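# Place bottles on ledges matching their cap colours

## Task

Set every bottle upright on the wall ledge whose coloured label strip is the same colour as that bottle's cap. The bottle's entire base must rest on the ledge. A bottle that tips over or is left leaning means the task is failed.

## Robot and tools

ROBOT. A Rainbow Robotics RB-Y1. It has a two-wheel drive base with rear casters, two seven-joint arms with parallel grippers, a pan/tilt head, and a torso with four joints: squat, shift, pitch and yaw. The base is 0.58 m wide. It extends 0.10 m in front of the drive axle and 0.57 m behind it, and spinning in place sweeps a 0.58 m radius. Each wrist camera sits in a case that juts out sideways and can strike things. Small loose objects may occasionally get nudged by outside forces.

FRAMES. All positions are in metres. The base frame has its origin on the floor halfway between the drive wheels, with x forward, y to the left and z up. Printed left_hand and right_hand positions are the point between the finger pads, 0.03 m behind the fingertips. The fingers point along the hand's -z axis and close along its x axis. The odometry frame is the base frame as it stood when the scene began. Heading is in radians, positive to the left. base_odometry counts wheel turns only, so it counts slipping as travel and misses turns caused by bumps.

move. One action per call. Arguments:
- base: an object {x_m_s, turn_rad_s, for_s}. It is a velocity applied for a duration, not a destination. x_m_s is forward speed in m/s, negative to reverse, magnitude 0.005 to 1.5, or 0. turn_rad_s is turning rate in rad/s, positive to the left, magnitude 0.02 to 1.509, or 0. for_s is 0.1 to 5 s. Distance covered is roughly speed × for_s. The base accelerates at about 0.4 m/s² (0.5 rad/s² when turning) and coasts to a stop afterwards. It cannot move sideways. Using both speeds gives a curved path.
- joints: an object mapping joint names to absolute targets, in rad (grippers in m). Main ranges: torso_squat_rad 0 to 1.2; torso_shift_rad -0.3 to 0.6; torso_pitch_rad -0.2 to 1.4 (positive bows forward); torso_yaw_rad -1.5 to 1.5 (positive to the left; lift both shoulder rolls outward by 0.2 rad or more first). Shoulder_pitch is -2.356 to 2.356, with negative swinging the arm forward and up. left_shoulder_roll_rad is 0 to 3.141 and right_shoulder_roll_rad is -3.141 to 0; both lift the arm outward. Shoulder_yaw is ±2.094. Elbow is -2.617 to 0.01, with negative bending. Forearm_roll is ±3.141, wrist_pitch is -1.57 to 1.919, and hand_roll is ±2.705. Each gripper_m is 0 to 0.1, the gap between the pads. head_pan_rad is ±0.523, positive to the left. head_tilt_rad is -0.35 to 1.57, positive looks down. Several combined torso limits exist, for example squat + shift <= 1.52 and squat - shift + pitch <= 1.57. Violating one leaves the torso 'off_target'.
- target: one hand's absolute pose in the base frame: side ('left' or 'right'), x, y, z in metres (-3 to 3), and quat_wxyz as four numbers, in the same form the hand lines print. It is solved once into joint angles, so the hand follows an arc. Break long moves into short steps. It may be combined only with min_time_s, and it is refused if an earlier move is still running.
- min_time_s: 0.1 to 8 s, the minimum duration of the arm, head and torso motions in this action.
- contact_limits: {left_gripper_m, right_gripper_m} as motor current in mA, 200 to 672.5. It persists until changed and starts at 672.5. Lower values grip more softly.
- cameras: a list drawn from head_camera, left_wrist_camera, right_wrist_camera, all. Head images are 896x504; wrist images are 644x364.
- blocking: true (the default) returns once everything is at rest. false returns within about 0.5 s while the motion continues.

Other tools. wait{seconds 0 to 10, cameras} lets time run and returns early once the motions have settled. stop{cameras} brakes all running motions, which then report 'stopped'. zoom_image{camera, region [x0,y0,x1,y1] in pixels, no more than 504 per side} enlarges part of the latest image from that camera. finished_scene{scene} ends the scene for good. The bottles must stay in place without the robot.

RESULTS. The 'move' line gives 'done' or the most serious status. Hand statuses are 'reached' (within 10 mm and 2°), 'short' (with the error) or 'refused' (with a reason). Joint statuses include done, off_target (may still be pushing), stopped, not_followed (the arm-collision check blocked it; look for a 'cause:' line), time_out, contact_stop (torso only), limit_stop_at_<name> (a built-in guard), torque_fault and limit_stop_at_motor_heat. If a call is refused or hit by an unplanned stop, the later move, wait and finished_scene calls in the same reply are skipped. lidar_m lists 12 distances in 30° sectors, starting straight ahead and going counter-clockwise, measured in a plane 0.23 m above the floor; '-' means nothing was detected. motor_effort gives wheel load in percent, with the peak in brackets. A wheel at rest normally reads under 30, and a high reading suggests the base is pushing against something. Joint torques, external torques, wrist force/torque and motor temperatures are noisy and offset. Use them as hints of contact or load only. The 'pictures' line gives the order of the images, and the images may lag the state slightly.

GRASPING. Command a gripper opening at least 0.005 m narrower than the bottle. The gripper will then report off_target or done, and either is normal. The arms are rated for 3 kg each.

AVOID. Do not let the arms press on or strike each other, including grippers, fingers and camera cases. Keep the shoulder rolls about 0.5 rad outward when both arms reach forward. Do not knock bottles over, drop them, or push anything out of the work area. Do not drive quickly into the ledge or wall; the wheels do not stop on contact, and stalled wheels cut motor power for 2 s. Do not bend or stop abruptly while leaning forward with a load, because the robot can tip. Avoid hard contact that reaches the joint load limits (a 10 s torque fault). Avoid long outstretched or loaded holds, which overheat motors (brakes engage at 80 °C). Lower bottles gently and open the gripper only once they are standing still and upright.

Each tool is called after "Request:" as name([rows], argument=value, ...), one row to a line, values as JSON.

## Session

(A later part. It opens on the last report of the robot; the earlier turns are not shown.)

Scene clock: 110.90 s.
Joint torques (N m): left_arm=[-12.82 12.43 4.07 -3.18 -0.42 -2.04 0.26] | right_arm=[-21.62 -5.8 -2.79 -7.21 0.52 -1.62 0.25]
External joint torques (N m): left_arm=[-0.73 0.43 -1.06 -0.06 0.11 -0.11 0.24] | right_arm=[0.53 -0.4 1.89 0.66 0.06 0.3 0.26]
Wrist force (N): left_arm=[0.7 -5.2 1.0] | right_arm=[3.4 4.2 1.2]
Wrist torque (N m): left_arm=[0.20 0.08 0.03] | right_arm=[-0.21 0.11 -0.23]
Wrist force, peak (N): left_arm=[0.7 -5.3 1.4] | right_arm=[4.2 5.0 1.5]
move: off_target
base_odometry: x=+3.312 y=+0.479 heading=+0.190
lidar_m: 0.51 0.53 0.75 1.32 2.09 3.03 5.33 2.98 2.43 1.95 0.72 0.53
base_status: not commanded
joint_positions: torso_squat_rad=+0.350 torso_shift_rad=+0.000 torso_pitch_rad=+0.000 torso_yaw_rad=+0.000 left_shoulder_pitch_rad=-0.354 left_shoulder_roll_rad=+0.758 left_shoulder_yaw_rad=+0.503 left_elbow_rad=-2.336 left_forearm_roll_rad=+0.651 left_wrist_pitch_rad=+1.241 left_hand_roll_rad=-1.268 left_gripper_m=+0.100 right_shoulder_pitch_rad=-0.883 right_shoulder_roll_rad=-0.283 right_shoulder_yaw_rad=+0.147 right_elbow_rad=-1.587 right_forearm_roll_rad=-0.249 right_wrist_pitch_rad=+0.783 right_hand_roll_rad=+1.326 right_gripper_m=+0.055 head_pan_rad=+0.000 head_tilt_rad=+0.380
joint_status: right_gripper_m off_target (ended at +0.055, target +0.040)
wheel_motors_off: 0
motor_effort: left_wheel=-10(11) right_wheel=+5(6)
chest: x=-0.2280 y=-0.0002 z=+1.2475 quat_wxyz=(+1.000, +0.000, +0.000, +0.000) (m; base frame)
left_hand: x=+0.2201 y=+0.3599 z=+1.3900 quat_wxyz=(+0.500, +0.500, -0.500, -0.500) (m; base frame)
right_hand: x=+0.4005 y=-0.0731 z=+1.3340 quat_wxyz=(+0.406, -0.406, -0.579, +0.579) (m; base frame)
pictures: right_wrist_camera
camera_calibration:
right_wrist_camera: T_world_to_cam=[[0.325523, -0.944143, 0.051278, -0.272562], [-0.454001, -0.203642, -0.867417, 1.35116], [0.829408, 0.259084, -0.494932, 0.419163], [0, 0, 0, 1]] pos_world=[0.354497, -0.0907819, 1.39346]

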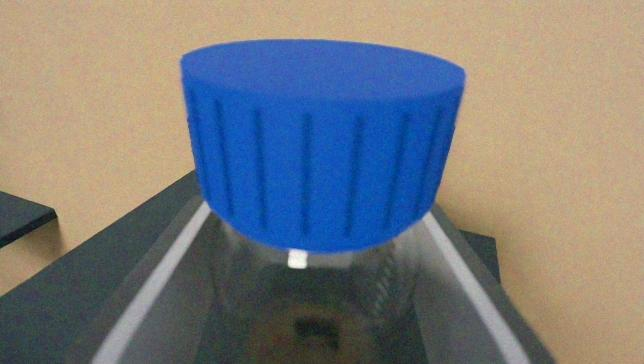

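Request:
move(target={"side": "right", "x": 0.4005, "y": -0.073, "z": 1.376, "quat_wxyz": [0.40558, -0.40558, -0.57923, 0.57923]}, min_time_s=0.7)

Request:
move(target={"side": "right", "x": 0.345, "y": -0.093, "z": 1.377, "quat_wxyz": [0.40558, -0.40558, -0.57923, 0.57923]}, min_time_s=0.6)

Request:
move(target={"side": "right", "x": 0.265, "y": -0.14, "z": 1.37, "quat_wxyz": [0.40558, -0.40558, -0.57923, 0.57923]}, min_time_s=0.7, cameras=["right_wrist_camera"])

Scene clock: 112.57 s.
Joint torques (N m): left_arm=[-12.92 12.57 3.88 -3.17 -0.71 -2.01 0.09] | right_arm=[-23.68 -7.02 -5.2 -6.89 0.34 -2.18 -0.12]
External joint torques (N m): left_arm=[-0.83 0.57 -1.25 -0.04 -0.17 -0.08 0.08] | right_arm=[-1 -0.9 -0.43 0.4 -0.14 -0.27 -0.11]
Wrist force (N): left_arm=[0.8 -5.2 0.7] | right_arm=[3.5 6.0 0.2]
Wrist torque (N m): left_arm=[0.20 0.10 0.04] | right_arm=[-0.19 0.10 -0.11]
Wrist force, peak (N): left_arm=[0.9 -5.3 1.2] | right_arm=[3.5 6.8 1.0]
move: done
base_odometry: x=+3.312 y=+0.479 heading=+0.190
lidar_m: 0.51 0.53 0.74 1.32 2.09 3.02 5.33 2.97 2.43 1.95 0.73 0.54
base_status: not commanded
joint_positions: torso_squat_rad=+0.350 torso_shift_rad=+0.000 torso_pitch_rad=+0.000 torso_yaw_rad=+0.000 left_shoulder_pitch_rad=-0.354 left_shoulder_roll_rad=+0.758 left_shoulder_yaw_rad=+0.503 left_elbow_rad=-2.336 left_forearm_roll_rad=+0.651 left_wrist_pitch_rad=+1.241 left_hand_roll_rad=-1.268 left_gripper_m=+0.100 right_shoulder_pitch_rad=-0.985 right_shoulder_roll_rad=-0.308 right_shoulder_yaw_rad=+0.123 right_elbow_rad=-1.572 right_forearm_roll_rad=-0.284 right_wrist_pitch_rad=+0.867 right_hand_roll_rad=+1.321 right_gripper_m=+0.055 head_pan_rad=+0.000 head_tilt_rad=+0.380
joint_status: all done
wheel_motors_off: 0
motor_effort: left_wheel=-10(11) right_wheel=+5(6)
chest: x=-0.2280 y=-0.0002 z=+1.2475 quat_wxyz=(+1.000, +0.000, +0.000, +0.000) (m; base frame)
left_hand: x=+0.2201 y=+0.3599 z=+1.3900 quat_wxyz=(+0.500, +0.500, -0.500, -0.500) (m; base frame)
right_hand: x=+0.4004 y=-0.0729 z=+1.3757 quat_wxyz=(+0.406, -0.405, -0.579, +0.579) (m; base frame)
right_hand_status: reached (checked arc, planned for 0.7 s): 0 mm and 0.0 deg off.
pictures: none

Scene clock: 114.00 s.
Joint torques (N m): left_arm=[-12.64 12.78 4.11 -3.34 -0.56 -2.06 0.19] | right_arm=[-21.04 -6.76 -5.48 -6.44 0.5 -2.21 -0.05]
External joint torques (N m): left_arm=[-0.55 0.78 -1.02 -0.21 -0.03 -0.12 0.18] | right_arm=[-0.75 -1.14 -0.52 -0.35 -0.08 -0.32 -0.04]
Wrist force (N): left_arm=[0.7 -5.1 0.9] | right_arm=[3.5 5.5 0.9]
Wrist torque (N m): left_arm=[0.18 0.07 0.03] | right_arm=[-0.12 0.13 -0.08]
Wrist force, peak (N): left_arm=[1.0 -5.4 1.4] | right_arm=[3.2 7.6 1.1]
move: done
base_odometry: x=+3.312 y=+0.479 heading=+0.190
lidar_m: 0.51 0.53 0.74 1.32 2.08 3.02 5.32 2.97 2.43 1.96 0.73 0.53
base_status: not commanded
joint_positions: torso_squat_rad=+0.350 torso_shift_rad=+0.000 torso_pitch_rad=+0.000 torso_yaw_rad=+0.000 left_shoulder_pitch_rad=-0.354 left_shoulder_roll_rad=+0.758 left_shoulder_yaw_rad=+0.503 left_elbow_rad=-2.336 left_forearm_roll_rad=+0.651 left_wrist_pitch_rad=+1.241 left_hand_roll_rad=-1.268 left_gripper_m=+0.100 right_shoulder_pitch_rad=-0.851 right_shoulder_roll_rad=-0.357 right_shoulder_yaw_rad=+0.107 right_elbow_rad=-1.886 right_forearm_roll_rad=-0.293 right_wrist_pitch_rad=+1.039 right_hand_roll_rad=+1.275 right_gripper_m=+0.055 head_pan_rad=+0.000 head_tilt_rad=+0.380
joint_status: all done
wheel_motors_off: 0
motor_effort: left_wheel=-10(11) right_wheel=+4(6)
chest: x=-0.2280 y=-0.0002 z=+1.2475 quat_wxyz=(+1.000, +0.000, +0.000, +0.000) (m; base frame)
left_hand: x=+0.2201 y=+0.3599 z=+1.3900 quat_wxyz=(+0.500, +0.500, -0.500, -0.500) (m; base frame)
right_hand: x=+0.3450 y=-0.0929 z=+1.3768 quat_wxyz=(+0.406, -0.405, -0.579, +0.579) (m; base frame)
right_hand_status: reached (checked arc, planned for 0.6 s): 0 mm and 0.0 deg off.
pictures: none

Scene clock: 115.60 s.
Joint torques (N m): left_arm=[-12.89 12.71 4.01 -3.2 -0.66 -2 0.23] | right_arm=[-16.44 -6.72 -5.07 -4.42 0.56 -2.46 -0.04]
External joint torques (N m): left_arm=[-0.8 0.71 -1.12 -0.08 -0.13 -0.06 0.21] | right_arm=[-0.02 -0.57 -0.25 -0.06 -0.1 -0.6 -0.03]
Wrist force (N): left_arm=[0.7 -5.1 1.2] | right_arm=[3.2 5.5 0.6]
Wrist torque (N m): left_arm=[0.20 0.09 0.04] | right_arm=[-0.18 0.06 -0.11]
Wrist force, peak (N): left_arm=[0.4 -5.5 0.8] | right_arm=[3.4 6.9 0.9]
move: done
base_odometry: x=+3.312 y=+0.479 heading=+0.190
lidar_m: 0.52 0.54 0.74 1.32 2.09 3.03 5.33 2.98 2.43 1.96 0.72 0.53
base_status: not commanded
joint_positions: torso_squat_rad=+0.350 torso_shift_rad=+0.000 torso_pitch_rad=+0.000 torso_yaw_rad=+0.000 left_shoulder_pitch_rad=-0.354 left_shoulder_roll_rad=+0.758 left_shoulder_yaw_rad=+0.503 left_elbow_rad=-2.336 left_forearm_roll_rad=+0.651 left_wrist_pitch_rad=+1.241 left_hand_roll_rad=-1.268 left_gripper_m=+0.100 right_shoulder_pitch_rad=-0.641 right_shoulder_roll_rad=-0.467 right_shoulder_yaw_rad=+0.011 right_elbow_rad=-2.277 right_forearm_roll_rad=-0.401 right_wrist_pitch_rad=+1.212 right_hand_roll_rad=+1.235 right_gripper_m=+0.055 head_pan_rad=+0.000 head_tilt_rad=+0.380
joint_status: all done
wheel_motors_off: 0
motor_effort: left_wheel=-10(11) right_wheel=+3(6)
chest: x=-0.2280 y=-0.0002 z=+1.2475 quat_wxyz=(+1.000, +0.000, +0.000, +0.000) (m; base frame)
left_hand: x=+0.2201 y=+0.3599 z=+1.3900 quat_wxyz=(+0.500, +0.500, -0.500, -0.500) (m; base frame)
right_hand: x=+0.2652 y=-0.1397 z=+1.3699 quat_wxyz=(+0.406, -0.406, -0.579, +0.579) (m; base frame)
right_hand_status: reached (checked arc, planned for 0.7 s): 0 mm and 0.0 deg off.
pictures: right_wrist_camera
camera_calibration:
right_wrist_camera: T_world_to_cam=[[0.325596, -0.944076, 0.0520308, -0.294354], [-0.454198, -0.204435, -0.867128, 1.30686], [0.829271, 0.258701, -0.495361, 0.566906], [0, 0, 0, 1]] pos_world=[0.219296, -0.157383, 1.42936]

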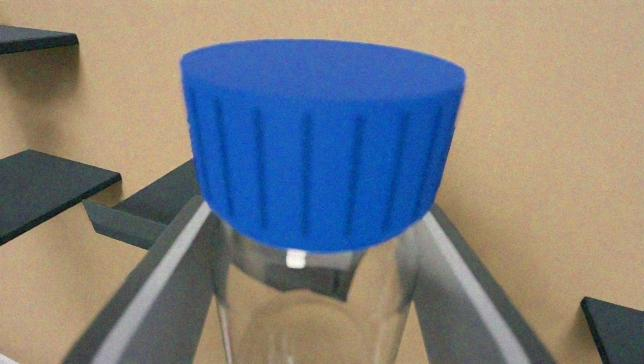

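Request:
move(target={"side": "right", "x": 0.245, "y": -0.32, "z": 1.315, "quat_wxyz": [0.5, -0.5, -0.5, 0.5]}, min_time_s=0.9)

Request:
move(target={"side": "right", "x": 0.275, "y": -0.432, "z": 1.269, "quat_wxyz": [0.5, -0.5, -0.5, 0.5]}, min_time_s=0.8, cameras=["right_wrist_camera"])

Scene clock: 117.40 s.
Joint torques (N m): left_arm=[-12.89 12.66 4.01 -3.22 -0.63 -1.95 0.23] | right_arm=[-12.19 -11.41 -4.71 -6.07 0.4 -2.1 -0.06]
External joint torques (N m): left_arm=[-0.8 0.66 -1.12 -0.09 -0.1 -0.01 0.22] | right_arm=[-0.22 -1.52 0.36 -0.57 -0.25 -0.24 -0.05]
Wrist force (N): left_arm=[1.0 -5.2 1.1] | right_arm=[2.6 5.9 0.8]
Wrist torque (N m): left_arm=[0.20 0.11 0.03] | right_arm=[-0.12 0.02 -0.11]
Wrist force, peak (N): left_arm=[0.8 -5.4 1.3] | right_arm=[3.9 6.6 0.3]
move: done
base_odometry: x=+3.312 y=+0.479 heading=+0.190
lidar_m: 0.51 0.54 0.74 1.33 2.08 3.02 5.32 2.97 2.43 1.95 0.73 0.53
base_status: not commanded
joint_positions: torso_squat_rad=+0.350 torso_shift_rad=+0.000 torso_pitch_rad=+0.000 torso_yaw_rad=+0.000 left_shoulder_pitch_rad=-0.354 left_shoulder_roll_rad=+0.758 left_shoulder_yaw_rad=+0.503 left_elbow_rad=-2.336 left_forearm_roll_rad=+0.651 left_wrist_pitch_rad=+1.241 left_hand_roll_rad=-1.268 left_gripper_m=+0.100 right_shoulder_pitch_rad=-0.228 right_shoulder_roll_rad=-0.593 right_shoulder_yaw_rad=-0.269 right_elbow_rad=-2.356 right_forearm_roll_rad=-0.361 right_wrist_pitch_rad=+1.051 right_hand_roll_rad=+1.231 right_gripper_m=+0.055 head_pan_rad=+0.000 head_tilt_rad=+0.380
joint_status: all done
wheel_motors_off: 0
motor_effort: left_wheel=-10(11) right_wheel=+5(6)
chest: x=-0.2280 y=-0.0002 z=+1.2475 quat_wxyz=(+1.000, +0.000, +0.000, +0.000) (m; base frame)
left_hand: x=+0.2201 y=+0.3599 z=+1.3900 quat_wxyz=(+0.500, +0.500, -0.500, -0.500) (m; base frame)
right_hand: x=+0.2446 y=-0.3203 z=+1.3152 quat_wxyz=(+0.502, -0.501, -0.499, +0.498) (m; base frame)
right_hand_status: reached (checked arc, planned for 0.9 s): 1 mm and 0.4 deg off.
pictures: none

Scene clock: 118.70 s.
Joint torques (N m): left_arm=[-12.54 12.66 3.9 -3.27 -0.56 -2.04 0.3] | right_arm=[-12.06 -16.24 -7.51 -6.81 0.11 -1.81 -0.15]
External joint torques (N m): left_arm=[-0.45 0.66 -1.23 -0.15 -0.03 -0.11 0.28] | right_arm=[-0.55 -1.56 -0.01 -0.02 -0.13 0.16 -0.14]
Wrist force (N): left_arm=[1.0 -4.7 1.0] | right_arm=[2.5 6.6 0.0]
Wrist torque (N m): left_arm=[0.16 0.10 0.04] | right_arm=[-0.27 0.05 -0.27]
Wrist force, peak (N): left_arm=[1.0 -5.4 1.1] | right_arm=[3.4 7.1 1.1]
move: done
base_odometry: x=+3.312 y=+0.479 heading=+0.190
lidar_m: 0.51 0.54 0.75 1.32 2.08 3.02 5.33 2.98 2.44 1.96 0.73 0.54
base_status: not commanded
joint_positions: torso_squat_rad=+0.350 torso_shift_rad=+0.000 torso_pitch_rad=+0.000 torso_yaw_rad=+0.000 left_shoulder_pitch_rad=-0.354 left_shoulder_roll_rad=+0.758 left_shoulder_yaw_rad=+0.503 left_elbow_rad=-2.336 left_forearm_roll_rad=+0.651 left_wrist_pitch_rad=+1.241 left_hand_roll_rad=-1.268 left_gripper_m=+0.100 right_shoulder_pitch_rad=-0.084 right_shoulder_roll_rad=-0.769 right_shoulder_yaw_rad=-0.374 right_elbow_rad=-1.953 right_forearm_roll_rad=-0.760 right_wrist_pitch_rad=+0.609 right_hand_roll_rad=+1.497 right_gripper_m=+0.055 head_pan_rad=+0.000 head_tilt_rad=+0.380
joint_status: all done
wheel_motors_off: 0
motor_effort: left_wheel=-10(11) right_wheel=+5(6)
chest: x=-0.2280 y=-0.0002 z=+1.2475 quat_wxyz=(+1.000, +0.000, +0.000, +0.000) (m; base frame)
left_hand: x=+0.2201 y=+0.3599 z=+1.3900 quat_wxyz=(+0.500, +0.500, -0.500, -0.500) (m; base frame)
right_hand: x=+0.2749 y=-0.4322 z=+1.2688 quat_wxyz=(+0.501, -0.500, -0.499, +0.499) (m; base frame)
right_hand_status: reached (checked arc, planned for 0.8 s): 0 mm and 0.1 deg off.
pictures: right_wrist_camera
camera_calibration:
right_wrist_camera: T_world_to_cam=[[-0.0192007, -0.998528, 0.0507176, -0.495417], [-0.496941, -0.0344863, -0.867099, 1.24895], [0.867572, -0.0418526, -0.495548, 0.444276], [0, 0, 0, 1]] pos_world=[0.225703, -0.433022, 1.32825]

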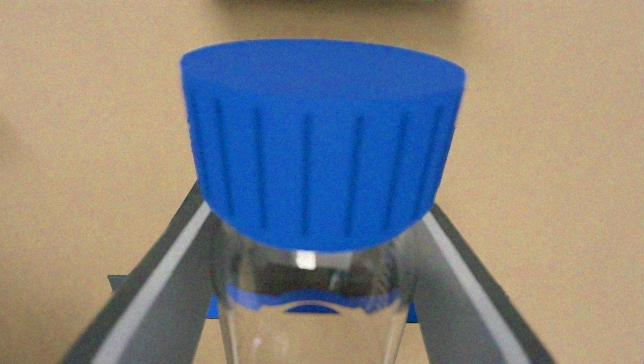

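Request:
move(target={"side": "right", "x": 0.325, "y": -0.434, "z": 1.269, "quat_wxyz": [0.5, -0.5, -0.5, 0.5]}, min_time_s=0.7)

Request:
move(target={"side": "right", "x": 0.371, "y": -0.434, "z": 1.268, "quat_wxyz": [0.5, -0.5, -0.5, 0.5]}, min_time_s=0.7)

Request:
move(target={"side": "right", "x": 0.376, "y": -0.434, "z": 1.253, "quat_wxyz": [0.5, -0.5, -0.5, 0.5]}, min_time_s=0.6)

Request:
move(target={"side": "right", "x": 0.392, "y": -0.434, "z": 1.249, "quat_wxyz": [0.5, -0.5, -0.5, 0.5]}, min_time_s=0.5, cameras=["right_wrist_camera"])

Scene clock: 120.60 s.
Joint torques (N m): left_arm=[-12.63 12.68 3.76 -3.33 -0.57 -2.05 0.1] | right_arm=[-15.4 -17.79 -5.71 -6.89 0.07 -2.52 -0.12]
External joint torques (N m): left_arm=[-0.54 0.68 -1.37 -0.21 -0.03 -0.12 0.08] | right_arm=[-0.89 -2.54 1.69 0.41 -0.11 -0.55 -0.12]
Wrist force (N): left_arm=[0.8 -5.1 1.1] | right_arm=[2.4 6.1 0.3]
Wrist torque (N m): left_arm=[0.18 0.09 0.03] | right_arm=[-0.25 0.03 -0.26]
Wrist force, peak (N): left_arm=[0.6 -5.4 0.9] | right_arm=[3.6 6.9 0.2]
move: done
base_odometry: x=+3.312 y=+0.479 heading=+0.190
lidar_m: 0.51 0.54 0.75 1.32 2.08 3.02 5.32 2.97 2.43 1.95 0.73 0.53
base_status: not commanded
joint_positions: torso_squat_rad=+0.350 torso_shift_rad=+0.000 torso_pitch_rad=+0.000 torso_yaw_rad=+0.000 left_shoulder_pitch_rad=-0.354 left_shoulder_roll_rad=+0.758 left_shoulder_yaw_rad=+0.503 left_elbow_rad=-2.336 left_forearm_roll_rad=+0.651 left_wrist_pitch_rad=+1.241 left_hand_roll_rad=-1.268 left_gripper_m=+0.100 right_shoulder_pitch_rad=-0.263 right_shoulder_roll_rad=-0.781 right_shoulder_yaw_rad=-0.272 right_elbow_rad=-1.738 right_forearm_roll_rad=-0.760 right_wrist_pitch_rad=+0.557 right_hand_roll_rad=+1.552 right_gripper_m=+0.055 head_pan_rad=+0.000 head_tilt_rad=+0.380
joint_status: all done
wheel_motors_off: 0
motor_effort: left_wheel=-10(11) right_wheel=+5(6)
chest: x=-0.2280 y=-0.0002 z=+1.2475 quat_wxyz=(+1.000, +0.000, +0.000, +0.000) (m; base frame)
left_hand: x=+0.2201 y=+0.3599 z=+1.3900 quat_wxyz=(+0.500, +0.500, -0.500, -0.500) (m; base frame)
right_hand: x=+0.3250 y=-0.4341 z=+1.2688 quat_wxyz=(+0.500, -0.500, -0.500, +0.500) (m; base frame)
right_hand_status: reached (checked arc, planned for 0.7 s): 0 mm and 0.0 deg off.
pictures: none

Scene clock: 121.63 s.
Joint torques (N m): left_arm=[-12.83 12.85 4.12 -3.48 -0.66 -1.96 0.21] | right_arm=[-18.18 -16.89 -5.1 -7.33 0.03 -2.38 0.05]
External joint torques (N m): left_arm=[-0.74 0.85 -1.01 -0.35 -0.13 -0.02 0.19] | right_arm=[-0.94 -1.45 1.94 0.46 -0.08 -0.41 0.06]
Wrist force (N): left_arm=[0.6 -5.0 1.1] | right_arm=[2.3 6.0 0.6]
Wrist torque (N m): left_arm=[0.17 0.08 0.04] | right_arm=[-0.25 0.03 -0.30]
Wrist force, peak (N): left_arm=[1.1 -5.3 1.1] | right_arm=[3.4 7.1 0.8]
move: done
base_odometry: x=+3.312 y=+0.479 heading=+0.190
lidar_m: 0.51 0.54 0.75 1.31 2.08 3.02 5.33 2.97 2.43 1.96 0.73 0.54
base_status: not commanded
joint_positions: torso_squat_rad=+0.350 torso_shift_rad=+0.000 torso_pitch_rad=+0.000 torso_yaw_rad=+0.000 left_shoulder_pitch_rad=-0.354 left_shoulder_roll_rad=+0.758 left_shoulder_yaw_rad=+0.503 left_elbow_rad=-2.336 left_forearm_roll_rad=+0.651 left_wrist_pitch_rad=+1.241 left_hand_roll_rad=-1.268 left_gripper_m=+0.100 right_shoulder_pitch_rad=-0.434 right_shoulder_roll_rad=-0.778 right_shoulder_yaw_rad=-0.181 right_elbow_rad=-1.511 right_forearm_roll_rad=-0.791 right_wrist_pitch_rad=+0.490 right_hand_roll_rad=+1.632 right_gripper_m=+0.055 head_pan_rad=+0.000 head_tilt_rad=+0.380
joint_status: all done
wheel_motors_off: 0
motor_effort: left_wheel=-10(11) right_wheel=+6(6)
chest: x=-0.2280 y=-0.0003 z=+1.2475 quat_wxyz=(+1.000, +0.000, +0.000, +0.000) (m; base frame)
left_hand: x=+0.2201 y=+0.3599 z=+1.3900 quat_wxyz=(+0.500, +0.500, -0.500, -0.500) (m; base frame)
right_hand: x=+0.3709 y=-0.4342 z=+1.2678 quat_wxyz=(+0.500, -0.500, -0.500, +0.500) (m; base frame)
right_hand_status: reached (checked arc, planned for 0.7 s): 0 mm and 0.0 deg off.
pictures: none

Scene clock: 122.57 s.
Joint torques (N m): left_arm=[-12.78 12.92 4.05 -3.25 -0.58 -2.14 0.22] | right_arm=[-16.57 -16.61 -5.24 -7.49 -0.16 -2.28 0.06]
External joint torques (N m): left_arm=[-0.69 0.92 -1.08 -0.13 -0.04 -0.21 0.21] | right_arm=[0.8 -1.26 1.75 0.47 -0.26 -0.31 0.07]
Wrist force (N): left_arm=[0.7 -5.2 1.1] | right_arm=[2.9 6.2 0.7]
Wrist torque (N m): left_arm=[0.20 0.07 0.03] | right_arm=[-0.30 0.07 -0.31]
Wrist force, peak (N): left_arm=[0.7 -5.3 1.1] | right_arm=[3.5 6.6 1.5]
move: done
base_odometry: x=+3.312 y=+0.479 heading=+0.190
lidar_m: 0.51 0.53 0.75 1.33 2.08 3.02 5.32 2.98 2.42 1.96 0.73 0.53
base_status: not commanded
joint_positions: torso_squat_rad=+0.350 torso_shift_rad=+0.000 torso_pitch_rad=+0.000 torso_yaw_rad=+0.000 left_shoulder_pitch_rad=-0.354 left_shoulder_roll_rad=+0.758 left_shoulder_yaw_rad=+0.503 left_elbow_rad=-2.336 left_forearm_roll_rad=+0.651 left_wrist_pitch_rad=+1.241 left_hand_roll_rad=-1.268 left_gripper_m=+0.100 right_shoulder_pitch_rad=-0.430 right_shoulder_roll_rad=-0.764 right_shoulder_yaw_rad=-0.162 right_elbow_rad=-1.476 right_forearm_roll_rad=-0.801 right_wrist_pitch_rad=+0.447 right_hand_roll_rad=+1.658 right_gripper_m=+0.055 head_pan_rad=+0.000 head_tilt_rad=+0.380
joint_status: all done
wheel_motors_off: 0
motor_effort: left_wheel=-10(11) right_wheel=+4(5)
chest: x=-0.2280 y=-0.0003 z=+1.2475 quat_wxyz=(+1.000, +0.000, +0.000, +0.000) (m; base frame)
left_hand: x=+0.2201 y=+0.3599 z=+1.3900 quat_wxyz=(+0.500, +0.500, -0.500, -0.500) (m; base frame)
right_hand: x=+0.3751 y=-0.4340 z=+1.2531 quat_wxyz=(+0.501, -0.500, -0.499, +0.500) (m; base frame)
right_hand_status: reached (checked arc, planned for 0.6 s): 1 mm and 0.2 deg off.
pictures: none

Scene clock: 123.57 s.
Joint torques (N m): left_arm=[-12.76 12.73 4.42 -3.23 -0.54 -2.15 0.17] | right_arm=[-19.47 -17.15 -4.76 -7.86 -0.12 -2.48 0.05]
External joint torques (N m): left_arm=[-0.67 0.73 -0.71 -0.11 0 -0.21 0.15] | right_arm=[-1.15 -1.73 2.12 0.23 -0.19 -0.53 0.06]
Wrist force (N): left_arm=[0.8 -5.2 1.1] | right_arm=[2.8 6.1 1.3]
Wrist torque (N m): left_arm=[0.19 0.08 0.03] | right_arm=[-0.24 0.08 -0.32]
Wrist force, peak (N): left_arm=[0.9 -5.3 1.1] | right_arm=[3.3 7.4 1.4]
move: done
base_odometry: x=+3.312 y=+0.479 heading=+0.190
lidar_m: 0.51 0.54 0.74 1.32 2.09 3.02 5.33 2.98 2.43 1.95 0.73 0.53
base_status: not commanded
joint_positions: torso_squat_rad=+0.350 torso_shift_rad=+0.000 torso_pitch_rad=+0.000 torso_yaw_rad=+0.000 left_shoulder_pitch_rad=-0.354 left_shoulder_roll_rad=+0.758 left_shoulder_yaw_rad=+0.503 left_elbow_rad=-2.336 left_forearm_roll_rad=+0.651 left_wrist_pitch_rad=+1.241 left_hand_roll_rad=-1.268 left_gripper_m=+0.100 right_shoulder_pitch_rad=-0.491 right_shoulder_roll_rad=-0.766 right_shoulder_yaw_rad=-0.118 right_elbow_rad=-1.374 right_forearm_roll_rad=-0.848 right_wrist_pitch_rad=+0.400 right_hand_roll_rad=+1.712 right_gripper_m=+0.055 head_pan_rad=+0.000 head_tilt_rad=+0.380
joint_status: all done
wheel_motors_off: 0
motor_effort: left_wheel=-10(11) right_wheel=+5(6)
chest: x=-0.2280 y=-0.0002 z=+1.2475 quat_wxyz=(+1.000, +0.000, +0.000, +0.000) (m; base frame)
left_hand: x=+0.2201 y=+0.3599 z=+1.3900 quat_wxyz=(+0.500, +0.500, -0.500, -0.500) (m; base frame)
right_hand: x=+0.3918 y=-0.4342 z=+1.2488 quat_wxyz=(+0.501, -0.500, -0.499, +0.500) (m; base frame)
right_hand_status: reached (checked arc, planned for 0.5 s): 0 mm and 0.1 deg off.
pictures: right_wrist_camera
camera_calibration:
right_wrist_camera: T_world_to_cam=[[-0.0185037, -0.998521, 0.0511289, -0.495027], [-0.497012, -0.0351858, -0.86703, 1.28926], [0.867546, -0.0414549, -0.495626, 0.333141], [0, 0, 0, 1]] pos_world=[0.342604, -0.435121, 1.30825]

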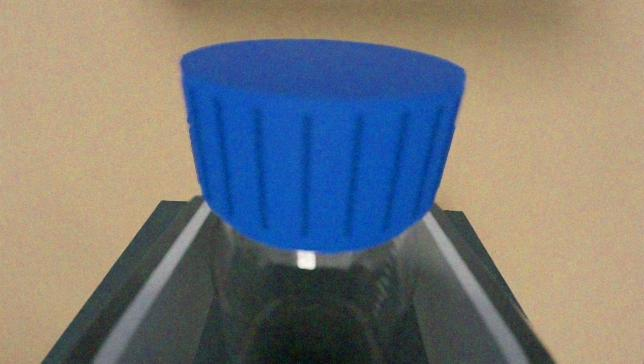

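Request:
move(target={"side": "right", "x": 0.392, "y": -0.434, "z": 1.242, "quat_wxyz": [0.5, -0.5, -0.5, 0.5]}, min_time_s=0.5)

Request:
move(target={"side": "right", "x": 0.392, "y": -0.434, "z": 1.2385, "quat_wxyz": [0.5, -0.5, -0.5, 0.5]}, min_time_s=0.5)

Scene clock: 124.83 s.
Joint torques (N m): left_arm=[-12.45 12.65 4.19 -3.34 -0.55 -2.03 0.23] | right_arm=[-16.96 -15.93 -5.07 -7.77 -0.14 -2.55 0.15]
External joint torques (N m): left_arm=[-0.36 0.65 -0.94 -0.21 -0.01 -0.1 0.21] | right_arm=[1.32 -0.53 1.85 0.33 -0.21 -0.6 0.16]
Wrist force (N): left_arm=[0.7 -5.5 0.9] | right_arm=[3.7 6.1 0.4]
Wrist torque (N m): left_arm=[0.25 0.08 0.02] | right_arm=[-0.19 0.21 -0.29]
Wrist force, peak (N): left_arm=[0.7 -5.5 0.9] | right_arm=[2.9 7.2 0.7]
move: done
base_odometry: x=+3.312 y=+0.479 heading=+0.190
lidar_m: 0.51 0.53 0.74 1.32 2.09 3.02 5.33 2.98 2.43 1.95 0.73 0.53
base_status: not commanded
joint_positions: torso_squat_rad=+0.350 torso_shift_rad=+0.000 torso_pitch_rad=+0.000 torso_yaw_rad=+0.000 left_shoulder_pitch_rad=-0.354 left_shoulder_roll_rad=+0.758 left_shoulder_yaw_rad=+0.503 left_elbow_rad=-2.336 left_forearm_roll_rad=+0.651 left_wrist_pitch_rad=+1.241 left_hand_roll_rad=-1.268 left_gripper_m=+0.100 right_shoulder_pitch_rad=-0.483 right_shoulder_roll_rad=-0.764 right_shoulder_yaw_rad=-0.108 right_elbow_rad=-1.365 right_forearm_roll_rad=-0.861 right_wrist_pitch_rad=+0.380 right_hand_roll_rad=+1.724 right_gripper_m=+0.055 head_pan_rad=+0.000 head_tilt_rad=+0.380
joint_status: all done
wheel_motors_off: 0
motor_effort: left_wheel=-10(11) right_wheel=+5(6)
chest: x=-0.2280 y=-0.0002 z=+1.2475 quat_wxyz=(+1.000, +0.000, +0.000, +0.000) (m; base frame)
left_hand: x=+0.2201 y=+0.3599 z=+1.3900 quat_wxyz=(+0.500, +0.500, -0.500, -0.500) (m; base frame)
right_hand: x=+0.3919 y=-0.4342 z=+1.2422 quat_wxyz=(+0.500, -0.500, -0.500, +0.500) (m; base frame)
right_hand_status: reached (checked arc, planned for 0.5 s): 0 mm and 0.1 deg off.
pictures: none

Scene clock: 125.67 s.
Joint torques (N m): left_arm=[-12.6 12.63 4 -3.26 -0.51 -2.07 0.19] | right_arm=[-13.48 -15.47 -2.37 -5.17 -0.3 -0.28 0.09]
External joint torques (N m): left_arm=[-0.5 0.63 -1.13 -0.13 0.03 -0.14 0.18] | right_arm=[4.78 -0.07 4.58 2.94 -0.37 1.67 0.1]
Wrist force (N): left_arm=[0.6 -5.0 1.1] | right_arm=[2.1 -3.2 2.8]
Wrist torque (N m): left_arm=[0.19 0.07 0.04] | right_arm=[-0.29 0.20 -0.07]
Wrist force, peak (N): left_arm=[0.9 -5.3 1.2] | right_arm=[2.7 6.4 0.5]
move: done
base_odometry: x=+3.312 y=+0.479 heading=+0.190
lidar_m: 0.51 0.54 0.74 1.32 2.09 3.02 5.33 2.97 2.43 1.95 0.73 0.53
base_status: not commanded
joint_positions: torso_squat_rad=+0.350 torso_shift_rad=+0.000 torso_pitch_rad=+0.000 torso_yaw_rad=+0.000 left_shoulder_pitch_rad=-0.354 left_shoulder_roll_rad=+0.758 left_shoulder_yaw_rad=+0.503 left_elbow_rad=-2.336 left_forearm_roll_rad=+0.651 left_wrist_pitch_rad=+1.241 left_hand_roll_rad=-1.268 left_gripper_m=+0.100 right_shoulder_pitch_rad=-0.480 right_shoulder_roll_rad=-0.764 right_shoulder_yaw_rad=-0.103 right_elbow_rad=-1.360 right_forearm_roll_rad=-0.869 right_wrist_pitch_rad=+0.367 right_hand_roll_rad=+1.731 right_gripper_m=+0.055 head_pan_rad=+0.000 head_tilt_rad=+0.380
joint_status: all done
wheel_motors_off: 0
motor_effort: left_wheel=-10(11) right_wheel=+5(6)
chest: x=-0.2281 y=-0.0002 z=+1.2475 quat_wxyz=(+1.000, +0.000, +0.000, +0.000) (m; base frame)
left_hand: x=+0.2201 y=+0.3599 z=+1.3901 quat_wxyz=(+0.500, +0.500, -0.500, -0.500) (m; base frame)
right_hand: x=+0.3920 y=-0.4341 z=+1.2400 quat_wxyz=(+0.499, -0.501, -0.500, +0.499) (m; base frame)
right_hand_status: reached (checked arc, planned for 0.5 s): 2 mm and 0.2 deg off.
pictures: none

Request:
move(target={"side": "right", "x": 0.392, "y": -0.434, "z": 1.2402, "quat_wxyz": [0.5, -0.5, -0.5, 0.5]}, min_time_s=0.3)

Request:
move(joints={"right_gripper_m": 0.1}, cameras=["right_wrist_camera"])

Request:
move(target={"side": "right", "x": 0.33, "y": -0.434, "z": 1.243, "quat_wxyz": [0.5, -0.5, -0.5, 0.5]}, min_time_s=0.7)

Request:
move(target={"side": "right", "x": 0.24, "y": -0.42, "z": 1.28, "quat_wxyz": [0.5, -0.5, -0.5, 0.5]}, min_time_s=0.7, cameras=["right_wrist_camera", "left_wrist_camera"])

Scene clock: 126.97 s.
Joint torques (N m): left_arm=[-12.34 12.79 4.07 -3.25 -0.69 -2.06 0.31] | right_arm=[-16.67 -15.25 -4.96 -6.1 -0.22 -0.93 0.06]
External joint torques (N m): left_arm=[-0.24 0.8 -1.06 -0.12 -0.15 -0.13 0.3] | right_arm=[1.59 0.15 1.98 2 -0.29 1.02 0.07]
Wrist force (N): left_arm=[0.6 -4.9 1.2] | right_arm=[2.5 0.1 3.7]
Wrist torque (N m): left_arm=[0.16 0.07 0.03] | right_arm=[-0.27 0.12 -0.18]
Wrist force, peak (N): left_arm=[0.8 -5.4 1.0] | right_arm=[2.1 -2.6 3.9]
move: done
base_odometry: x=+3.312 y=+0.479 heading=+0.190
lidar_m: 0.51 0.53 0.74 1.32 2.08 3.02 5.33 2.97 2.43 1.95 0.73 0.53
base_status: not commanded
joint_positions: torso_squat_rad=+0.350 torso_shift_rad=+0.000 torso_pitch_rad=+0.000 torso_yaw_rad=+0.000 left_shoulder_pitch_rad=-0.354 left_shoulder_roll_rad=+0.758 left_shoulder_yaw_rad=+0.503 left_elbow_rad=-2.336 left_forearm_roll_rad=+0.651 left_wrist_pitch_rad=+1.241 left_hand_roll_rad=-1.268 left_gripper_m=+0.100 right_shoulder_pitch_rad=-0.481 right_shoulder_roll_rad=-0.764 right_shoulder_yaw_rad=-0.103 right_elbow_rad=-1.360 right_forearm_roll_rad=-0.869 right_wrist_pitch_rad=+0.367 right_hand_roll_rad=+1.731 right_gripper_m=+0.055 head_pan_rad=+0.000 head_tilt_rad=+0.380
joint_status: all done
wheel_motors_off: 0
motor_effort: left_wheel=-10(11) right_wheel=+4(6)
chest: x=-0.2281 y=-0.0002 z=+1.2475 quat_wxyz=(+1.000, +0.000, +0.000, +0.000) (m; base frame)
left_hand: x=+0.2201 y=+0.3599 z=+1.3901 quat_wxyz=(+0.500, +0.500, -0.500, -0.500) (m; base frame)
right_hand: x=+0.3920 y=-0.4341 z=+1.2406 quat_wxyz=(+0.499, -0.501, -0.501, +0.499) (m; base frame)
right_hand_status: reached (checked arc, planned for 0.3 s): 0 mm and 0.2 deg off.
pictures: none

Scene clock: 127.97 s.
Joint torques (N m): left_arm=[-12.64 12.7 4.26 -3.2 -0.54 -1.96 0.17] | right_arm=[-16.69 -15.85 -5.07 -6.95 -0.18 -1.62 -0.18]
External joint torques (N m): left_arm=[-0.55 0.7 -0.88 -0.07 0 -0.03 0.16] | right_arm=[1.57 -0.44 1.88 1.15 -0.25 0.33 -0.17]
Wrist force (N): left_arm=[0.6 -5.2 1.1] | right_arm=[3.3 4.2 0.3]
Wrist torque (N m): left_arm=[0.20 0.07 0.05] | right_arm=[-0.21 0.08 -0.27]
Wrist force, peak (N): left_arm=[0.8 -5.3 1.5] | right_arm=[3.3 5.2 1.9]
move: done
base_odometry: x=+3.312 y=+0.479 heading=+0.190
lidar_m: 0.51 0.54 0.75 1.32 2.08 3.02 5.32 2.98 2.43 1.95 0.73 0.53
base_status: not commanded
joint_positions: torso_squat_rad=+0.350 torso_shift_rad=+0.000 torso_pitch_rad=+0.000 torso_yaw_rad=+0.000 left_shoulder_pitch_rad=-0.354 left_shoulder_roll_rad=+0.758 left_shoulder_yaw_rad=+0.503 left_elbow_rad=-2.336 left_forearm_roll_rad=+0.651 left_wrist_pitch_rad=+1.241 left_hand_roll_rad=-1.268 left_gripper_m=+0.100 right_shoulder_pitch_rad=-0.481 right_shoulder_roll_rad=-0.764 right_shoulder_yaw_rad=-0.103 right_elbow_rad=-1.360 right_forearm_roll_rad=-0.869 right_wrist_pitch_rad=+0.367 right_hand_roll_rad=+1.731 right_gripper_m=+0.100 head_pan_rad=+0.000 head_tilt_rad=+0.380
joint_status: all done
wheel_motors_off: 0
motor_effort: left_wheel=-10(11) right_wheel=+6(6)
chest: x=-0.2281 y=-0.0002 z=+1.2475 quat_wxyz=(+1.000, +0.000, +0.000, +0.000) (m; base frame)
left_hand: x=+0.2201 y=+0.3599 z=+1.3901 quat_wxyz=(+0.500, +0.500, -0.500, -0.500) (m; base frame)
right_hand: x=+0.3920 y=-0.4342 z=+1.2404 quat_wxyz=(+0.499, -0.501, -0.500, +0.499) (m; base frame)
pictures: right_wrist_camera
camera_calibration:
right_wrist_camera: T_world_to_cam=[[-0.017679, -0.998498, 0.0518617, -0.495714], [-0.493626, -0.0363911, -0.868912, 1.28254], [0.869494, -0.0409618, -0.492241, 0.324116], [0, 0, 0, 1]] pos_world=[0.342513, -0.43502, 1.29966]

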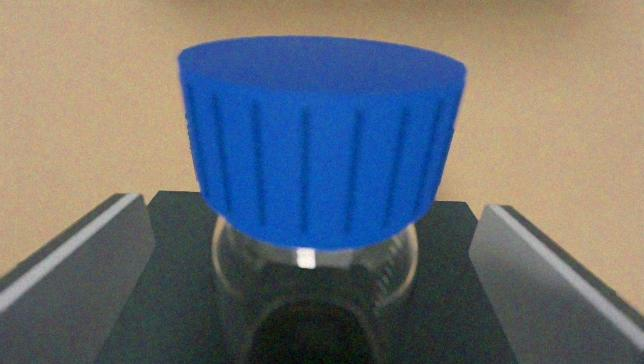

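Scene clock: 129.00 s.
Joint torques (N m): left_arm=[-12.75 12.73 4.26 -3.25 -0.77 -2.03 0.31] | right_arm=[-14.13 -16.64 -6.87 -7.18 0.04 -1.77 0.15]
External joint torques (N m): left_arm=[-0.66 0.73 -0.87 -0.12 -0.23 -0.1 0.29] | right_arm=[0.38 -1.47 0.74 0.38 -0.13 0.2 0.16]
Wrist force (N): left_arm=[0.6 -4.8 1.1] | right_arm=[3.0 4.9 0.2]
Wrist torque (N m): left_arm=[0.16 0.07 0.04] | right_arm=[-0.30 0.10 -0.05]
Wrist force, peak (N): left_arm=[1.1 -5.5 1.0] | right_arm=[3.0 5.3 1.2]
move: done
base_odometry: x=+3.312 y=+0.479 heading=+0.190
lidar_m: 0.51 0.53 0.75 1.31 2.09 3.03 5.33 2.97 2.43 1.95 0.73 0.54
base_status: not commanded
joint_positions: torso_squat_rad=+0.350 torso_shift_rad=+0.000 torso_pitch_rad=+0.000 torso_yaw_rad=+0.000 left_shoulder_pitch_rad=-0.354 left_shoulder_roll_rad=+0.758 left_shoulder_yaw_rad=+0.503 left_elbow_rad=-2.336 left_forearm_roll_rad=+0.651 left_wrist_pitch_rad=+1.241 left_hand_roll_rad=-1.268 left_gripper_m=+0.100 right_shoulder_pitch_rad=-0.241 right_shoulder_roll_rad=-0.772 right_shoulder_yaw_rad=-0.224 right_elbow_rad=-1.687 right_forearm_roll_rad=-0.769 right_wrist_pitch_rad=+0.465 right_hand_roll_rad=+1.574 right_gripper_m=+0.100 head_pan_rad=+0.000 head_tilt_rad=+0.380
joint_status: all done
wheel_motors_off: 0
motor_effort: left_wheel=-10(11) right_wheel=+3(6)
chest: x=-0.2280 y=-0.0002 z=+1.2475 quat_wxyz=(+1.000, +0.000, +0.000, +0.000) (m; base frame)
left_hand: x=+0.2201 y=+0.3599 z=+1.3901 quat_wxyz=(+0.500, +0.500, -0.500, -0.500) (m; base frame)
right_hand: x=+0.3300 y=-0.4342 z=+1.2430 quat_wxyz=(+0.500, -0.500, -0.500, +0.500) (m; base frame)
right_hand_status: reached (checked arc, planned for 0.7 s): 0 mm and 0.1 deg off.
pictures: none

Scene clock: 130.10 s.
Joint torques (N m): left_arm=[-12.83 12.46 4.57 -3.32 -0.62 -2.05 0.26] | right_arm=[-9.01 -15.91 -7.08 -5.45 0.23 -1.95 0.25]
External joint torques (N m): left_arm=[-0.73 0.46 -0.56 -0.2 -0.08 -0.11 0.25] | right_arm=[0.47 -1.81 0.68 0.53 -0.15 -0.01 0.25]
Wrist force (N): left_arm=[0.6 -5.0 0.7] | right_arm=[2.8 5.1 0.6]
Wrist torque (N m): left_arm=[0.19 0.07 0.04] | right_arm=[-0.36 0.06 -0.08]
Wrist force, peak (N): left_arm=[0.7 -5.3 1.3] | right_arm=[2.4 6.0 0.0]
move: done
base_odometry: x=+3.312 y=+0.479 heading=+0.190
lidar_m: 0.51 0.54 0.75 1.32 2.08 3.02 5.32 2.98 2.43 1.96 0.73 0.53
base_status: not commanded
joint_positions: torso_squat_rad=+0.350 torso_shift_rad=+0.000 torso_pitch_rad=+0.000 torso_yaw_rad=+0.000 left_shoulder_pitch_rad=-0.354 left_shoulder_roll_rad=+0.758 left_shoulder_yaw_rad=+0.503 left_elbow_rad=-2.336 left_forearm_roll_rad=+0.651 left_wrist_pitch_rad=+1.241 left_hand_roll_rad=-1.268 left_gripper_m=+0.100 right_shoulder_pitch_rad=+0.035 right_shoulder_roll_rad=-0.798 right_shoulder_yaw_rad=-0.425 right_elbow_rad=-2.120 right_forearm_roll_rad=-0.723 right_wrist_pitch_rad=+0.646 right_hand_roll_rad=+1.373 right_gripper_m=+0.100 head_pan_rad=+0.000 head_tilt_rad=+0.380
joint_status: all done
wheel_motors_off: 0
motor_effort: left_wheel=-10(11) right_wheel=+5(6)
chest: x=-0.2281 y=-0.0003 z=+1.2475 quat_wxyz=(+1.000, +0.000, +0.000, +0.000) (m; base frame)
left_hand: x=+0.2201 y=+0.3598 z=+1.3901 quat_wxyz=(+0.500, +0.500, -0.500, -0.500) (m; base frame)
right_hand: x=+0.2406 y=-0.4202 z=+1.2801 quat_wxyz=(+0.500, -0.500, -0.500, +0.500) (m; base frame)
right_hand_status: reached (checked arc, planned for 0.8 s): 1 mm and 0.1 deg off.
pictures: left_wrist_camera, right_wrist_camera
camera_calibration:
left_wrist_camera: T_world_to_cam=[[-0.0359988, -0.999333, -0.00609197, 0.374909], [-0.467057, 0.0222133, -0.883948, 1.35089], [0.883494, -0.0289757, -0.467545, 0.540136], [0, 0, 0, 1]] pos_world=[0.167234, 0.360302, 1.44894]
right_wrist_camera: T_world_to_cam=[[-0.016113, -0.998516, 0.0520114, -0.487076], [-0.495771, -0.0371948, -0.867656, 1.24137], [0.868304, -0.0397663, -0.494437, 0.479414], [0, 0, 0, 1]] pos_world=[0.191312, -0.421116, 1.33946]

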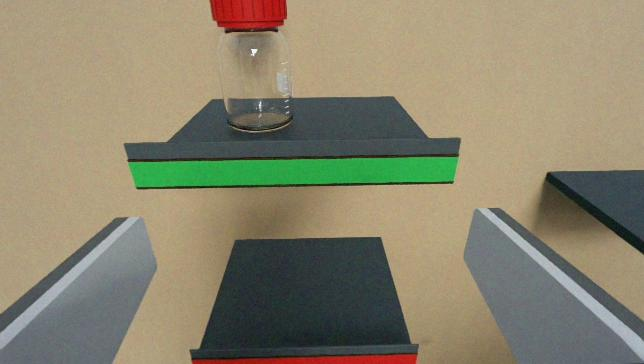

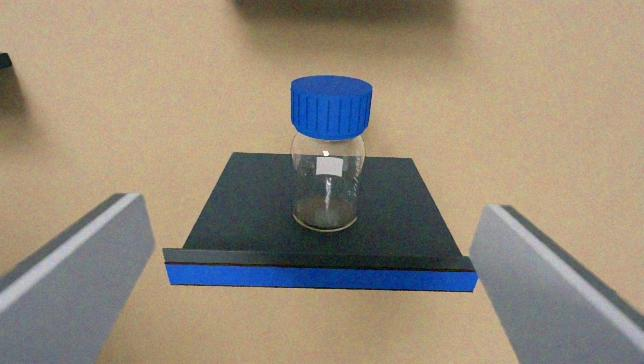

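Request:
move(target={"side": "left", "x": 0.24, "y": 0.40, "z": 1.435, "quat_wxyz": [0.5, 0.5, -0.5, -0.5]}, min_time_s=0.7)

Request:
move(target={"side": "left", "x": 0.305, "y": 0.403, "z": 1.434, "quat_wxyz": [0.5, 0.5, -0.5, -0.5]}, min_time_s=0.7, cameras=["left_wrist_camera"])

Scene clock: 132.03 s.
Joint torques (N m): left_arm=[-13.59 14.5 5.7 -2.46 -0.48 -2.09 0.14] | right_arm=[-8.91 -16.03 -7.62 -5.68 0.17 -2.03 0.28]
External joint torques (N m): left_arm=[-0.25 0.54 0.35 0.66 -0.09 -0.11 0.13] | right_arm=[0.57 -1.93 0.14 0.3 -0.21 -0.09 0.29]
Wrist force (N): left_arm=[0.8 -4.9 0.8] | right_arm=[3.2 3.8 0.2]
Wrist torque (N m): left_arm=[0.19 0.09 0.04] | right_arm=[-0.16 0.03 -0.14]
Wrist force, peak (N): left_arm=[0.9 -5.9 1.1] | right_arm=[3.1 5.4 0.7]
move: done
base_odometry: x=+3.312 y=+0.479 heading=+0.190
lidar_m: 0.51 0.54 0.75 1.32 2.09 3.02 5.33 2.97 2.43 1.95 0.73 0.53
base_status: not commanded
joint_positions: torso_squat_rad=+0.350 torso_shift_rad=+0.000 torso_pitch_rad=+0.000 torso_yaw_rad=+0.000 left_shoulder_pitch_rad=-0.484 left_shoulder_roll_rad=+0.889 left_shoulder_yaw_rad=+0.543 left_elbow_rad=-2.110 left_forearm_roll_rad=+0.781 left_wrist_pitch_rad=+1.225 left_hand_roll_rad=-1.345 left_gripper_m=+0.100 right_shoulder_pitch_rad=+0.035 right_shoulder_roll_rad=-0.798 right_shoulder_yaw_rad=-0.425 right_elbow_rad=-2.120 right_forearm_roll_rad=-0.723 right_wrist_pitch_rad=+0.646 right_hand_roll_rad=+1.373 right_gripper_m=+0.100 head_pan_rad=+0.000 head_tilt_rad=+0.380
joint_status: all done
wheel_motors_off: 0
motor_effort: left_wheel=-10(11) right_wheel=+5(6)
chest: x=-0.2281 y=-0.0003 z=+1.2475 quat_wxyz=(+1.000, +0.000, +0.000, +0.000) (m; base frame)
left_hand: x=+0.2400 y=+0.3999 z=+1.4351 quat_wxyz=(+0.500, +0.500, -0.500, -0.500) (m; base frame)
left_hand_status: reached (checked arc, planned for 0.7 s): 0 mm and 0.0 deg off.
right_hand: x=+0.2406 y=-0.4202 z=+1.2801 quat_wxyz=(+0.500, -0.500, -0.500, +0.500) (m; base frame)
pictures: none

Scene clock: 133.23 s.
Joint torques (N m): left_arm=[-17.24 13.88 4.77 -4.48 -0.3 -2.03 0.26] | right_arm=[-8.5 -16.42 -7.03 -5.6 0.5 -1.99 0.17]
External joint torques (N m): left_arm=[-0.74 -0.05 -0.91 0.29 -0.08 -0.03 0.25] | right_arm=[0.99 -2.32 0.73 0.38 0.13 -0.06 0.18]
Wrist force (N): left_arm=[0.8 -5.3 1.0] | right_arm=[3.0 4.2 1.0]
Wrist torque (N m): left_arm=[0.24 0.09 0.04] | right_arm=[-0.21 0.07 -0.14]
Wrist force, peak (N): left_arm=[0.8 -5.7 1.4] | right_arm=[3.7 4.5 0.6]
move: done
base_odometry: x=+3.312 y=+0.479 heading=+0.190
lidar_m: 0.51 0.54 0.74 1.31 2.08 3.02 5.32 2.98 2.43 1.96 0.73 0.53
base_status: not commanded
joint_positions: torso_squat_rad=+0.350 torso_shift_rad=+0.000 torso_pitch_rad=+0.000 torso_yaw_rad=+0.000 left_shoulder_pitch_rad=-0.641 left_shoulder_roll_rad=+0.863 left_shoulder_yaw_rad=+0.386 left_elbow_rad=-1.854 left_forearm_roll_rad=+0.703 left_wrist_pitch_rad=+1.091 left_hand_roll_rad=-1.422 left_gripper_m=+0.100 right_shoulder_pitch_rad=+0.035 right_shoulder_roll_rad=-0.798 right_shoulder_yaw_rad=-0.425 right_elbow_rad=-2.120 right_forearm_roll_rad=-0.723 right_wrist_pitch_rad=+0.646 right_hand_roll_rad=+1.373 right_gripper_m=+0.100 head_pan_rad=+0.000 head_tilt_rad=+0.380
joint_status: all done
wheel_motors_off: 0
motor_effort: left_wheel=-10(11) right_wheel=+4(6)
chest: x=-0.2280 y=-0.0003 z=+1.2475 quat_wxyz=(+1.000, +0.000, +0.000, +0.000) (m; base frame)
left_hand: x=+0.3049 y=+0.4030 z=+1.4343 quat_wxyz=(+0.500, +0.500, -0.500, -0.500) (m; base frame)
left_hand_status: reached (checked arc, planned for 0.7 s): 0 mm and 0.0 deg off.
right_hand: x=+0.2407 y=-0.4202 z=+1.2801 quat_wxyz=(+0.500, -0.500, -0.500, +0.500) (m; base frame)
pictures: left_wrist_camera
camera_calibration:
left_wrist_camera: T_world_to_cam=[[-0.0358017, -0.999345, -0.0053231, 0.420202], [-0.466294, 0.0214157, -0.884371, 1.42924], [0.883905, -0.0291799, -0.466755, 0.485969], [0, 0, 0, 1]] pos_world=[0.251938, 0.403499, 1.49304]

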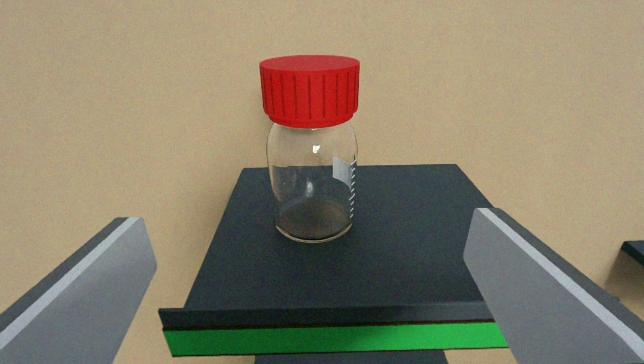

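Request:
move(target={"side": "left", "x": 0.36, "y": 0.404, "z": 1.433, "quat_wxyz": [0.5, 0.5, -0.5, -0.5]}, min_time_s=0.7)

Request:
move(target={"side": "left", "x": 0.413, "y": 0.404, "z": 1.431, "quat_wxyz": [0.5, 0.5, -0.5, -0.5]}, min_time_s=0.7, cameras=["left_wrist_camera"])

Scene clock: 136.10 s.
Joint torques (N m): left_arm=[-19.9 14 4.14 -5.83 -0.25 -2.14 0.25] | right_arm=[-8.88 -15.6 -7.02 -5.43 0.32 -1.9 0.01]
External joint torques (N m): left_arm=[-0.69 0.31 -1.31 0.36 -0.2 -0.11 0.23] | right_arm=[0.6 -1.51 0.74 0.56 -0.06 0.04 0.02]
Wrist force (N): left_arm=[0.8 -5.5 0.8] | right_arm=[2.4 4.5 0.5]
Wrist torque (N m): left_arm=[0.23 0.08 0.02] | right_arm=[-0.24 -0.01 -0.11]
Wrist force, peak (N): left_arm=[1.1 -5.7 1.0] | right_arm=[3.1 5.3 1.2]
move: done
base_odometry: x=+3.312 y=+0.479 heading=+0.190
lidar_m: 0.51 0.54 0.75 1.32 2.08 3.02 5.32 2.97 2.43 1.95 0.73 0.53
base_status: not commanded
joint_positions: torso_squat_rad=+0.350 torso_shift_rad=+0.000 torso_pitch_rad=+0.000 torso_yaw_rad=+0.000 left_shoulder_pitch_rad=-0.793 left_shoulder_roll_rad=+0.827 left_shoulder_yaw_rad=+0.283 left_elbow_rad=-1.599 left_forearm_roll_rad=+0.667 left_wrist_pitch_rad=+0.970 left_hand_roll_rad=-1.510 left_gripper_m=+0.100 right_shoulder_pitch_rad=+0.035 right_shoulder_roll_rad=-0.798 right_shoulder_yaw_rad=-0.425 right_elbow_rad=-2.120 right_forearm_roll_rad=-0.723 right_wrist_pitch_rad=+0.646 right_hand_roll_rad=+1.373 right_gripper_m=+0.100 head_pan_rad=+0.000 head_tilt_rad=+0.380
joint_status: all done
wheel_motors_off: 0
motor_effort: left_wheel=-10(11) right_wheel=+5(6)
chest: x=-0.2280 y=-0.0002 z=+1.2475 quat_wxyz=(+1.000, +0.000, +0.000, +0.000) (m; base frame)
left_hand: x=+0.3598 y=+0.4040 z=+1.4334 quat_wxyz=(+0.500, +0.500, -0.500, -0.500) (m; base frame)
left_hand_status: reached (checked arc, planned for 0.7 s): 0 mm and 0.0 deg off.
right_hand: x=+0.2407 y=-0.4202 z=+1.2801 quat_wxyz=(+0.500, -0.500, -0.500, +0.500) (m; base frame)
pictures: none

Scene clock: 137.57 s.
Joint torques (N m): left_arm=[-22.45 14.17 3.43 -7.33 -0.13 -2.04 0.1] | right_arm=[-8.74 -15.54 -6.8 -5.92 0.21 -1.77 0.14]
External joint torques (N m): left_arm=[-0.62 0.93 -1.26 0.29 -0.28 -0.02 0.09] | right_arm=[0.74 -1.44 0.96 0.07 -0.17 0.17 0.15]
Wrist force (N): left_arm=[0.9 -5.2 1.1] | right_arm=[2.1 4.7 0.4]
Wrist torque (N m): left_arm=[0.19 0.11 0.03] | right_arm=[-0.29 0.01 -0.15]
Wrist force, peak (N): left_arm=[0.9 -5.7 1.1] | right_arm=[3.4 5.5 -0.2]
move: done
base_odometry: x=+3.312 y=+0.479 heading=+0.190
lidar_m: 0.52 0.53 0.74 1.32 2.08 3.02 5.33 2.97 2.43 1.95 0.73 0.53
base_status: not commanded
joint_positions: torso_squat_rad=+0.350 torso_shift_rad=+0.000 torso_pitch_rad=+0.000 torso_yaw_rad=+0.000 left_shoulder_pitch_rad=-0.960 left_shoulder_roll_rad=+0.782 left_shoulder_yaw_rad=+0.212 left_elbow_rad=-1.299 left_forearm_roll_rad=+0.662 left_wrist_pitch_rad=+0.835 left_hand_roll_rad=-1.631 left_gripper_m=+0.100 right_shoulder_pitch_rad=+0.035 right_shoulder_roll_rad=-0.798 right_shoulder_yaw_rad=-0.425 right_elbow_rad=-2.120 right_forearm_roll_rad=-0.723 right_wrist_pitch_rad=+0.646 right_hand_roll_rad=+1.373 right_gripper_m=+0.100 head_pan_rad=+0.000 head_tilt_rad=+0.380
joint_status: all done
wheel_motors_off: 0
motor_effort: left_wheel=-10(11) right_wheel=+5(6)
chest: x=-0.2280 y=-0.0002 z=+1.2475 quat_wxyz=(+1.000, +0.000, +0.000, +0.000) (m; base frame)
left_hand: x=+0.4127 y=+0.4040 z=+1.4314 quat_wxyz=(+0.500, +0.500, -0.500, -0.500) (m; base frame)
left_hand_status: reached (checked arc, planned for 0.7 s): 1 mm and 0.1 deg off.
right_hand: x=+0.2407 y=-0.4202 z=+1.2801 quat_wxyz=(+0.500, -0.500, -0.500, +0.500) (m; base frame)
pictures: left_wrist_camera
camera_calibration:
left_wrist_camera: T_world_to_cam=[[-0.035479, -0.999358, -0.00493892, 0.42436], [-0.465998, 0.0209152, -0.884539, 1.47727], [0.884074, -0.0290811, -0.466441, 0.38879], [0, 0, 0, 1]] pos_world=[0.35974, 0.404497, 1.49014]

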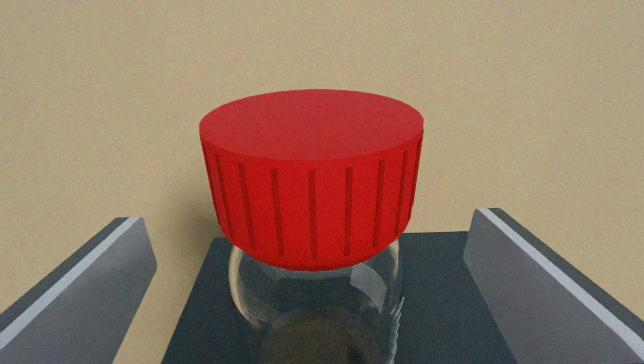

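Request:
move(target={"side": "left", "x": 0.418, "y": 0.4035, "z": 1.431, "quat_wxyz": [0.5, 0.5, -0.5, -0.5]}, min_time_s=0.4)

Request:
move(joints={"left_gripper_m": 0.04}, cameras=["left_wrist_camera"])

Scene clock: 138.67 s.
Joint torques (N m): left_arm=[-23.4 13.42 2.33 -7.19 0.08 -2.28 -0.02] | right_arm=[-9.08 -15.82 -6.87 -5.74 0.24 -1.9 0.15]
External joint torques (N m): left_arm=[-1.34 0.25 -2.28 0.56 -0.09 -0.26 -0.04] | right_arm=[0.4 -1.72 0.89 0.25 -0.13 0.03 0.16]
Wrist force (N): left_arm=[0.9 -5.2 0.9] | right_arm=[2.5 3.9 0.3]
Wrist torque (N m): left_arm=[0.21 0.10 0.02] | right_arm=[-0.22 0.04 -0.05]
Wrist force, peak (N): left_arm=[0.8 -5.5 0.8] | right_arm=[3.2 5.0 0.5]
move: done
base_odometry: x=+3.312 y=+0.479 heading=+0.190
lidar_m: 0.51 0.53 0.75 1.31 2.08 3.02 5.33 2.98 2.43 1.95 0.73 0.54
base_status: not commanded
joint_positions: torso_squat_rad=+0.350 torso_shift_rad=+0.000 torso_pitch_rad=+0.000 torso_yaw_rad=+0.000 left_shoulder_pitch_rad=-0.977 left_shoulder_roll_rad=+0.778 left_shoulder_yaw_rad=+0.205 left_elbow_rad=-1.269 left_forearm_roll_rad=+0.663 left_wrist_pitch_rad=+0.821 left_hand_roll_rad=-1.643 left_gripper_m=+0.100 right_shoulder_pitch_rad=+0.035 right_shoulder_roll_rad=-0.798 right_shoulder_yaw_rad=-0.425 right_elbow_rad=-2.120 right_forearm_roll_rad=-0.723 right_wrist_pitch_rad=+0.646 right_hand_roll_rad=+1.373 right_gripper_m=+0.100 head_pan_rad=+0.000 head_tilt_rad=+0.380
joint_status: all done
wheel_motors_off: 0
motor_effort: left_wheel=-10(11) right_wheel=+4(6)
chest: x=-0.2280 y=-0.0002 z=+1.2475 quat_wxyz=(+1.000, +0.000, +0.000, +0.000) (m; base frame)
left_hand: x=+0.4175 y=+0.4036 z=+1.4313 quat_wxyz=(+0.500, +0.500, -0.500, -0.500) (m; base frame)
left_hand_status: reached (checked arc, planned for 0.4 s): 1 mm and 0.1 deg off.
right_hand: x=+0.2407 y=-0.4202 z=+1.2801 quat_wxyz=(+0.500, -0.500, -0.500, +0.500) (m; base frame)
pictures: none

Scene clock: 139.87 s.
Joint torques (N m): left_arm=[-23.33 13.04 2.64 -7.24 -0.07 -2.19 0.11] | right_arm=[-9.03 -15.57 -6.74 -5.63 0.42 -1.93 0.26]
External joint torques (N m): left_arm=[-1.27 -0.13 -1.97 0.51 -0.24 -0.16 0.1] | right_arm=[0.45 -1.47 1.02 0.35 0.05 0 0.27]
Wrist force (N): left_arm=[1.8 -4.9 1.0] | right_arm=[3.0 4.3 0.4]
Wrist torque (N m): left_arm=[0.26 0.10 0.04] | right_arm=[-0.27 0.07 -0.13]
Wrist force, peak (N): left_arm=[0.7 -5.5 0.8] | right_arm=[3.6 4.9 1.0]
move: off_target
base_odometry: x=+3.312 y=+0.479 heading=+0.190
lidar_m: 0.51 0.54 0.74 1.32 2.08 3.02 5.33 2.97 2.43 1.96 0.73 0.53
base_status: not commanded
joint_positions: torso_squat_rad=+0.350 torso_shift_rad=+0.000 torso_pitch_rad=+0.000 torso_yaw_rad=+0.000 left_shoulder_pitch_rad=-0.977 left_shoulder_roll_rad=+0.778 left_shoulder_yaw_rad=+0.205 left_elbow_rad=-1.269 left_forearm_roll_rad=+0.663 left_wrist_pitch_rad=+0.821 left_hand_roll_rad=-1.643 left_gripper_m=+0.054 right_shoulder_pitch_rad=+0.035 right_shoulder_roll_rad=-0.798 right_shoulder_yaw_rad=-0.425 right_elbow_rad=-2.120 right_forearm_roll_rad=-0.723 right_wrist_pitch_rad=+0.646 right_hand_roll_rad=+1.373 right_gripper_m=+0.100 head_pan_rad=+0.000 head_tilt_rad=+0.380
joint_status: left_gripper_m off_target (ended at +0.054, target +0.040)
wheel_motors_off: 0
motor_effort: left_wheel=-11(11) right_wheel=+5(6)
chest: x=-0.2280 y=-0.0002 z=+1.2475 quat_wxyz=(+1.000, +0.000, +0.000, +0.000) (m; base frame)
left_hand: x=+0.4175 y=+0.4036 z=+1.4313 quat_wxyz=(+0.500, +0.500, -0.500, -0.500) (m; base frame)
right_hand: x=+0.2407 y=-0.4202 z=+1.2801 quat_wxyz=(+0.500, -0.500, -0.500, +0.500) (m; base frame)
pictures: left_wrist_camera
camera_calibration:
left_wrist_camera: T_world_to_cam=[[-0.0353491, -0.999362, -0.00511199, 0.424344], [-0.466195, 0.0210142, -0.884432, 1.47938], [0.883975, -0.0288807, -0.466641, 0.384789], [0, 0, 0, 1]] pos_world=[0.364539, 0.404098, 1.49014]

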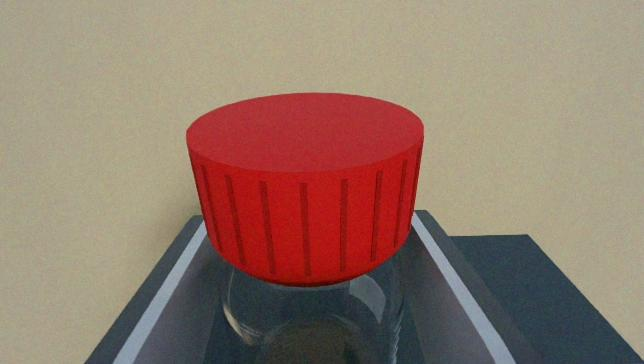

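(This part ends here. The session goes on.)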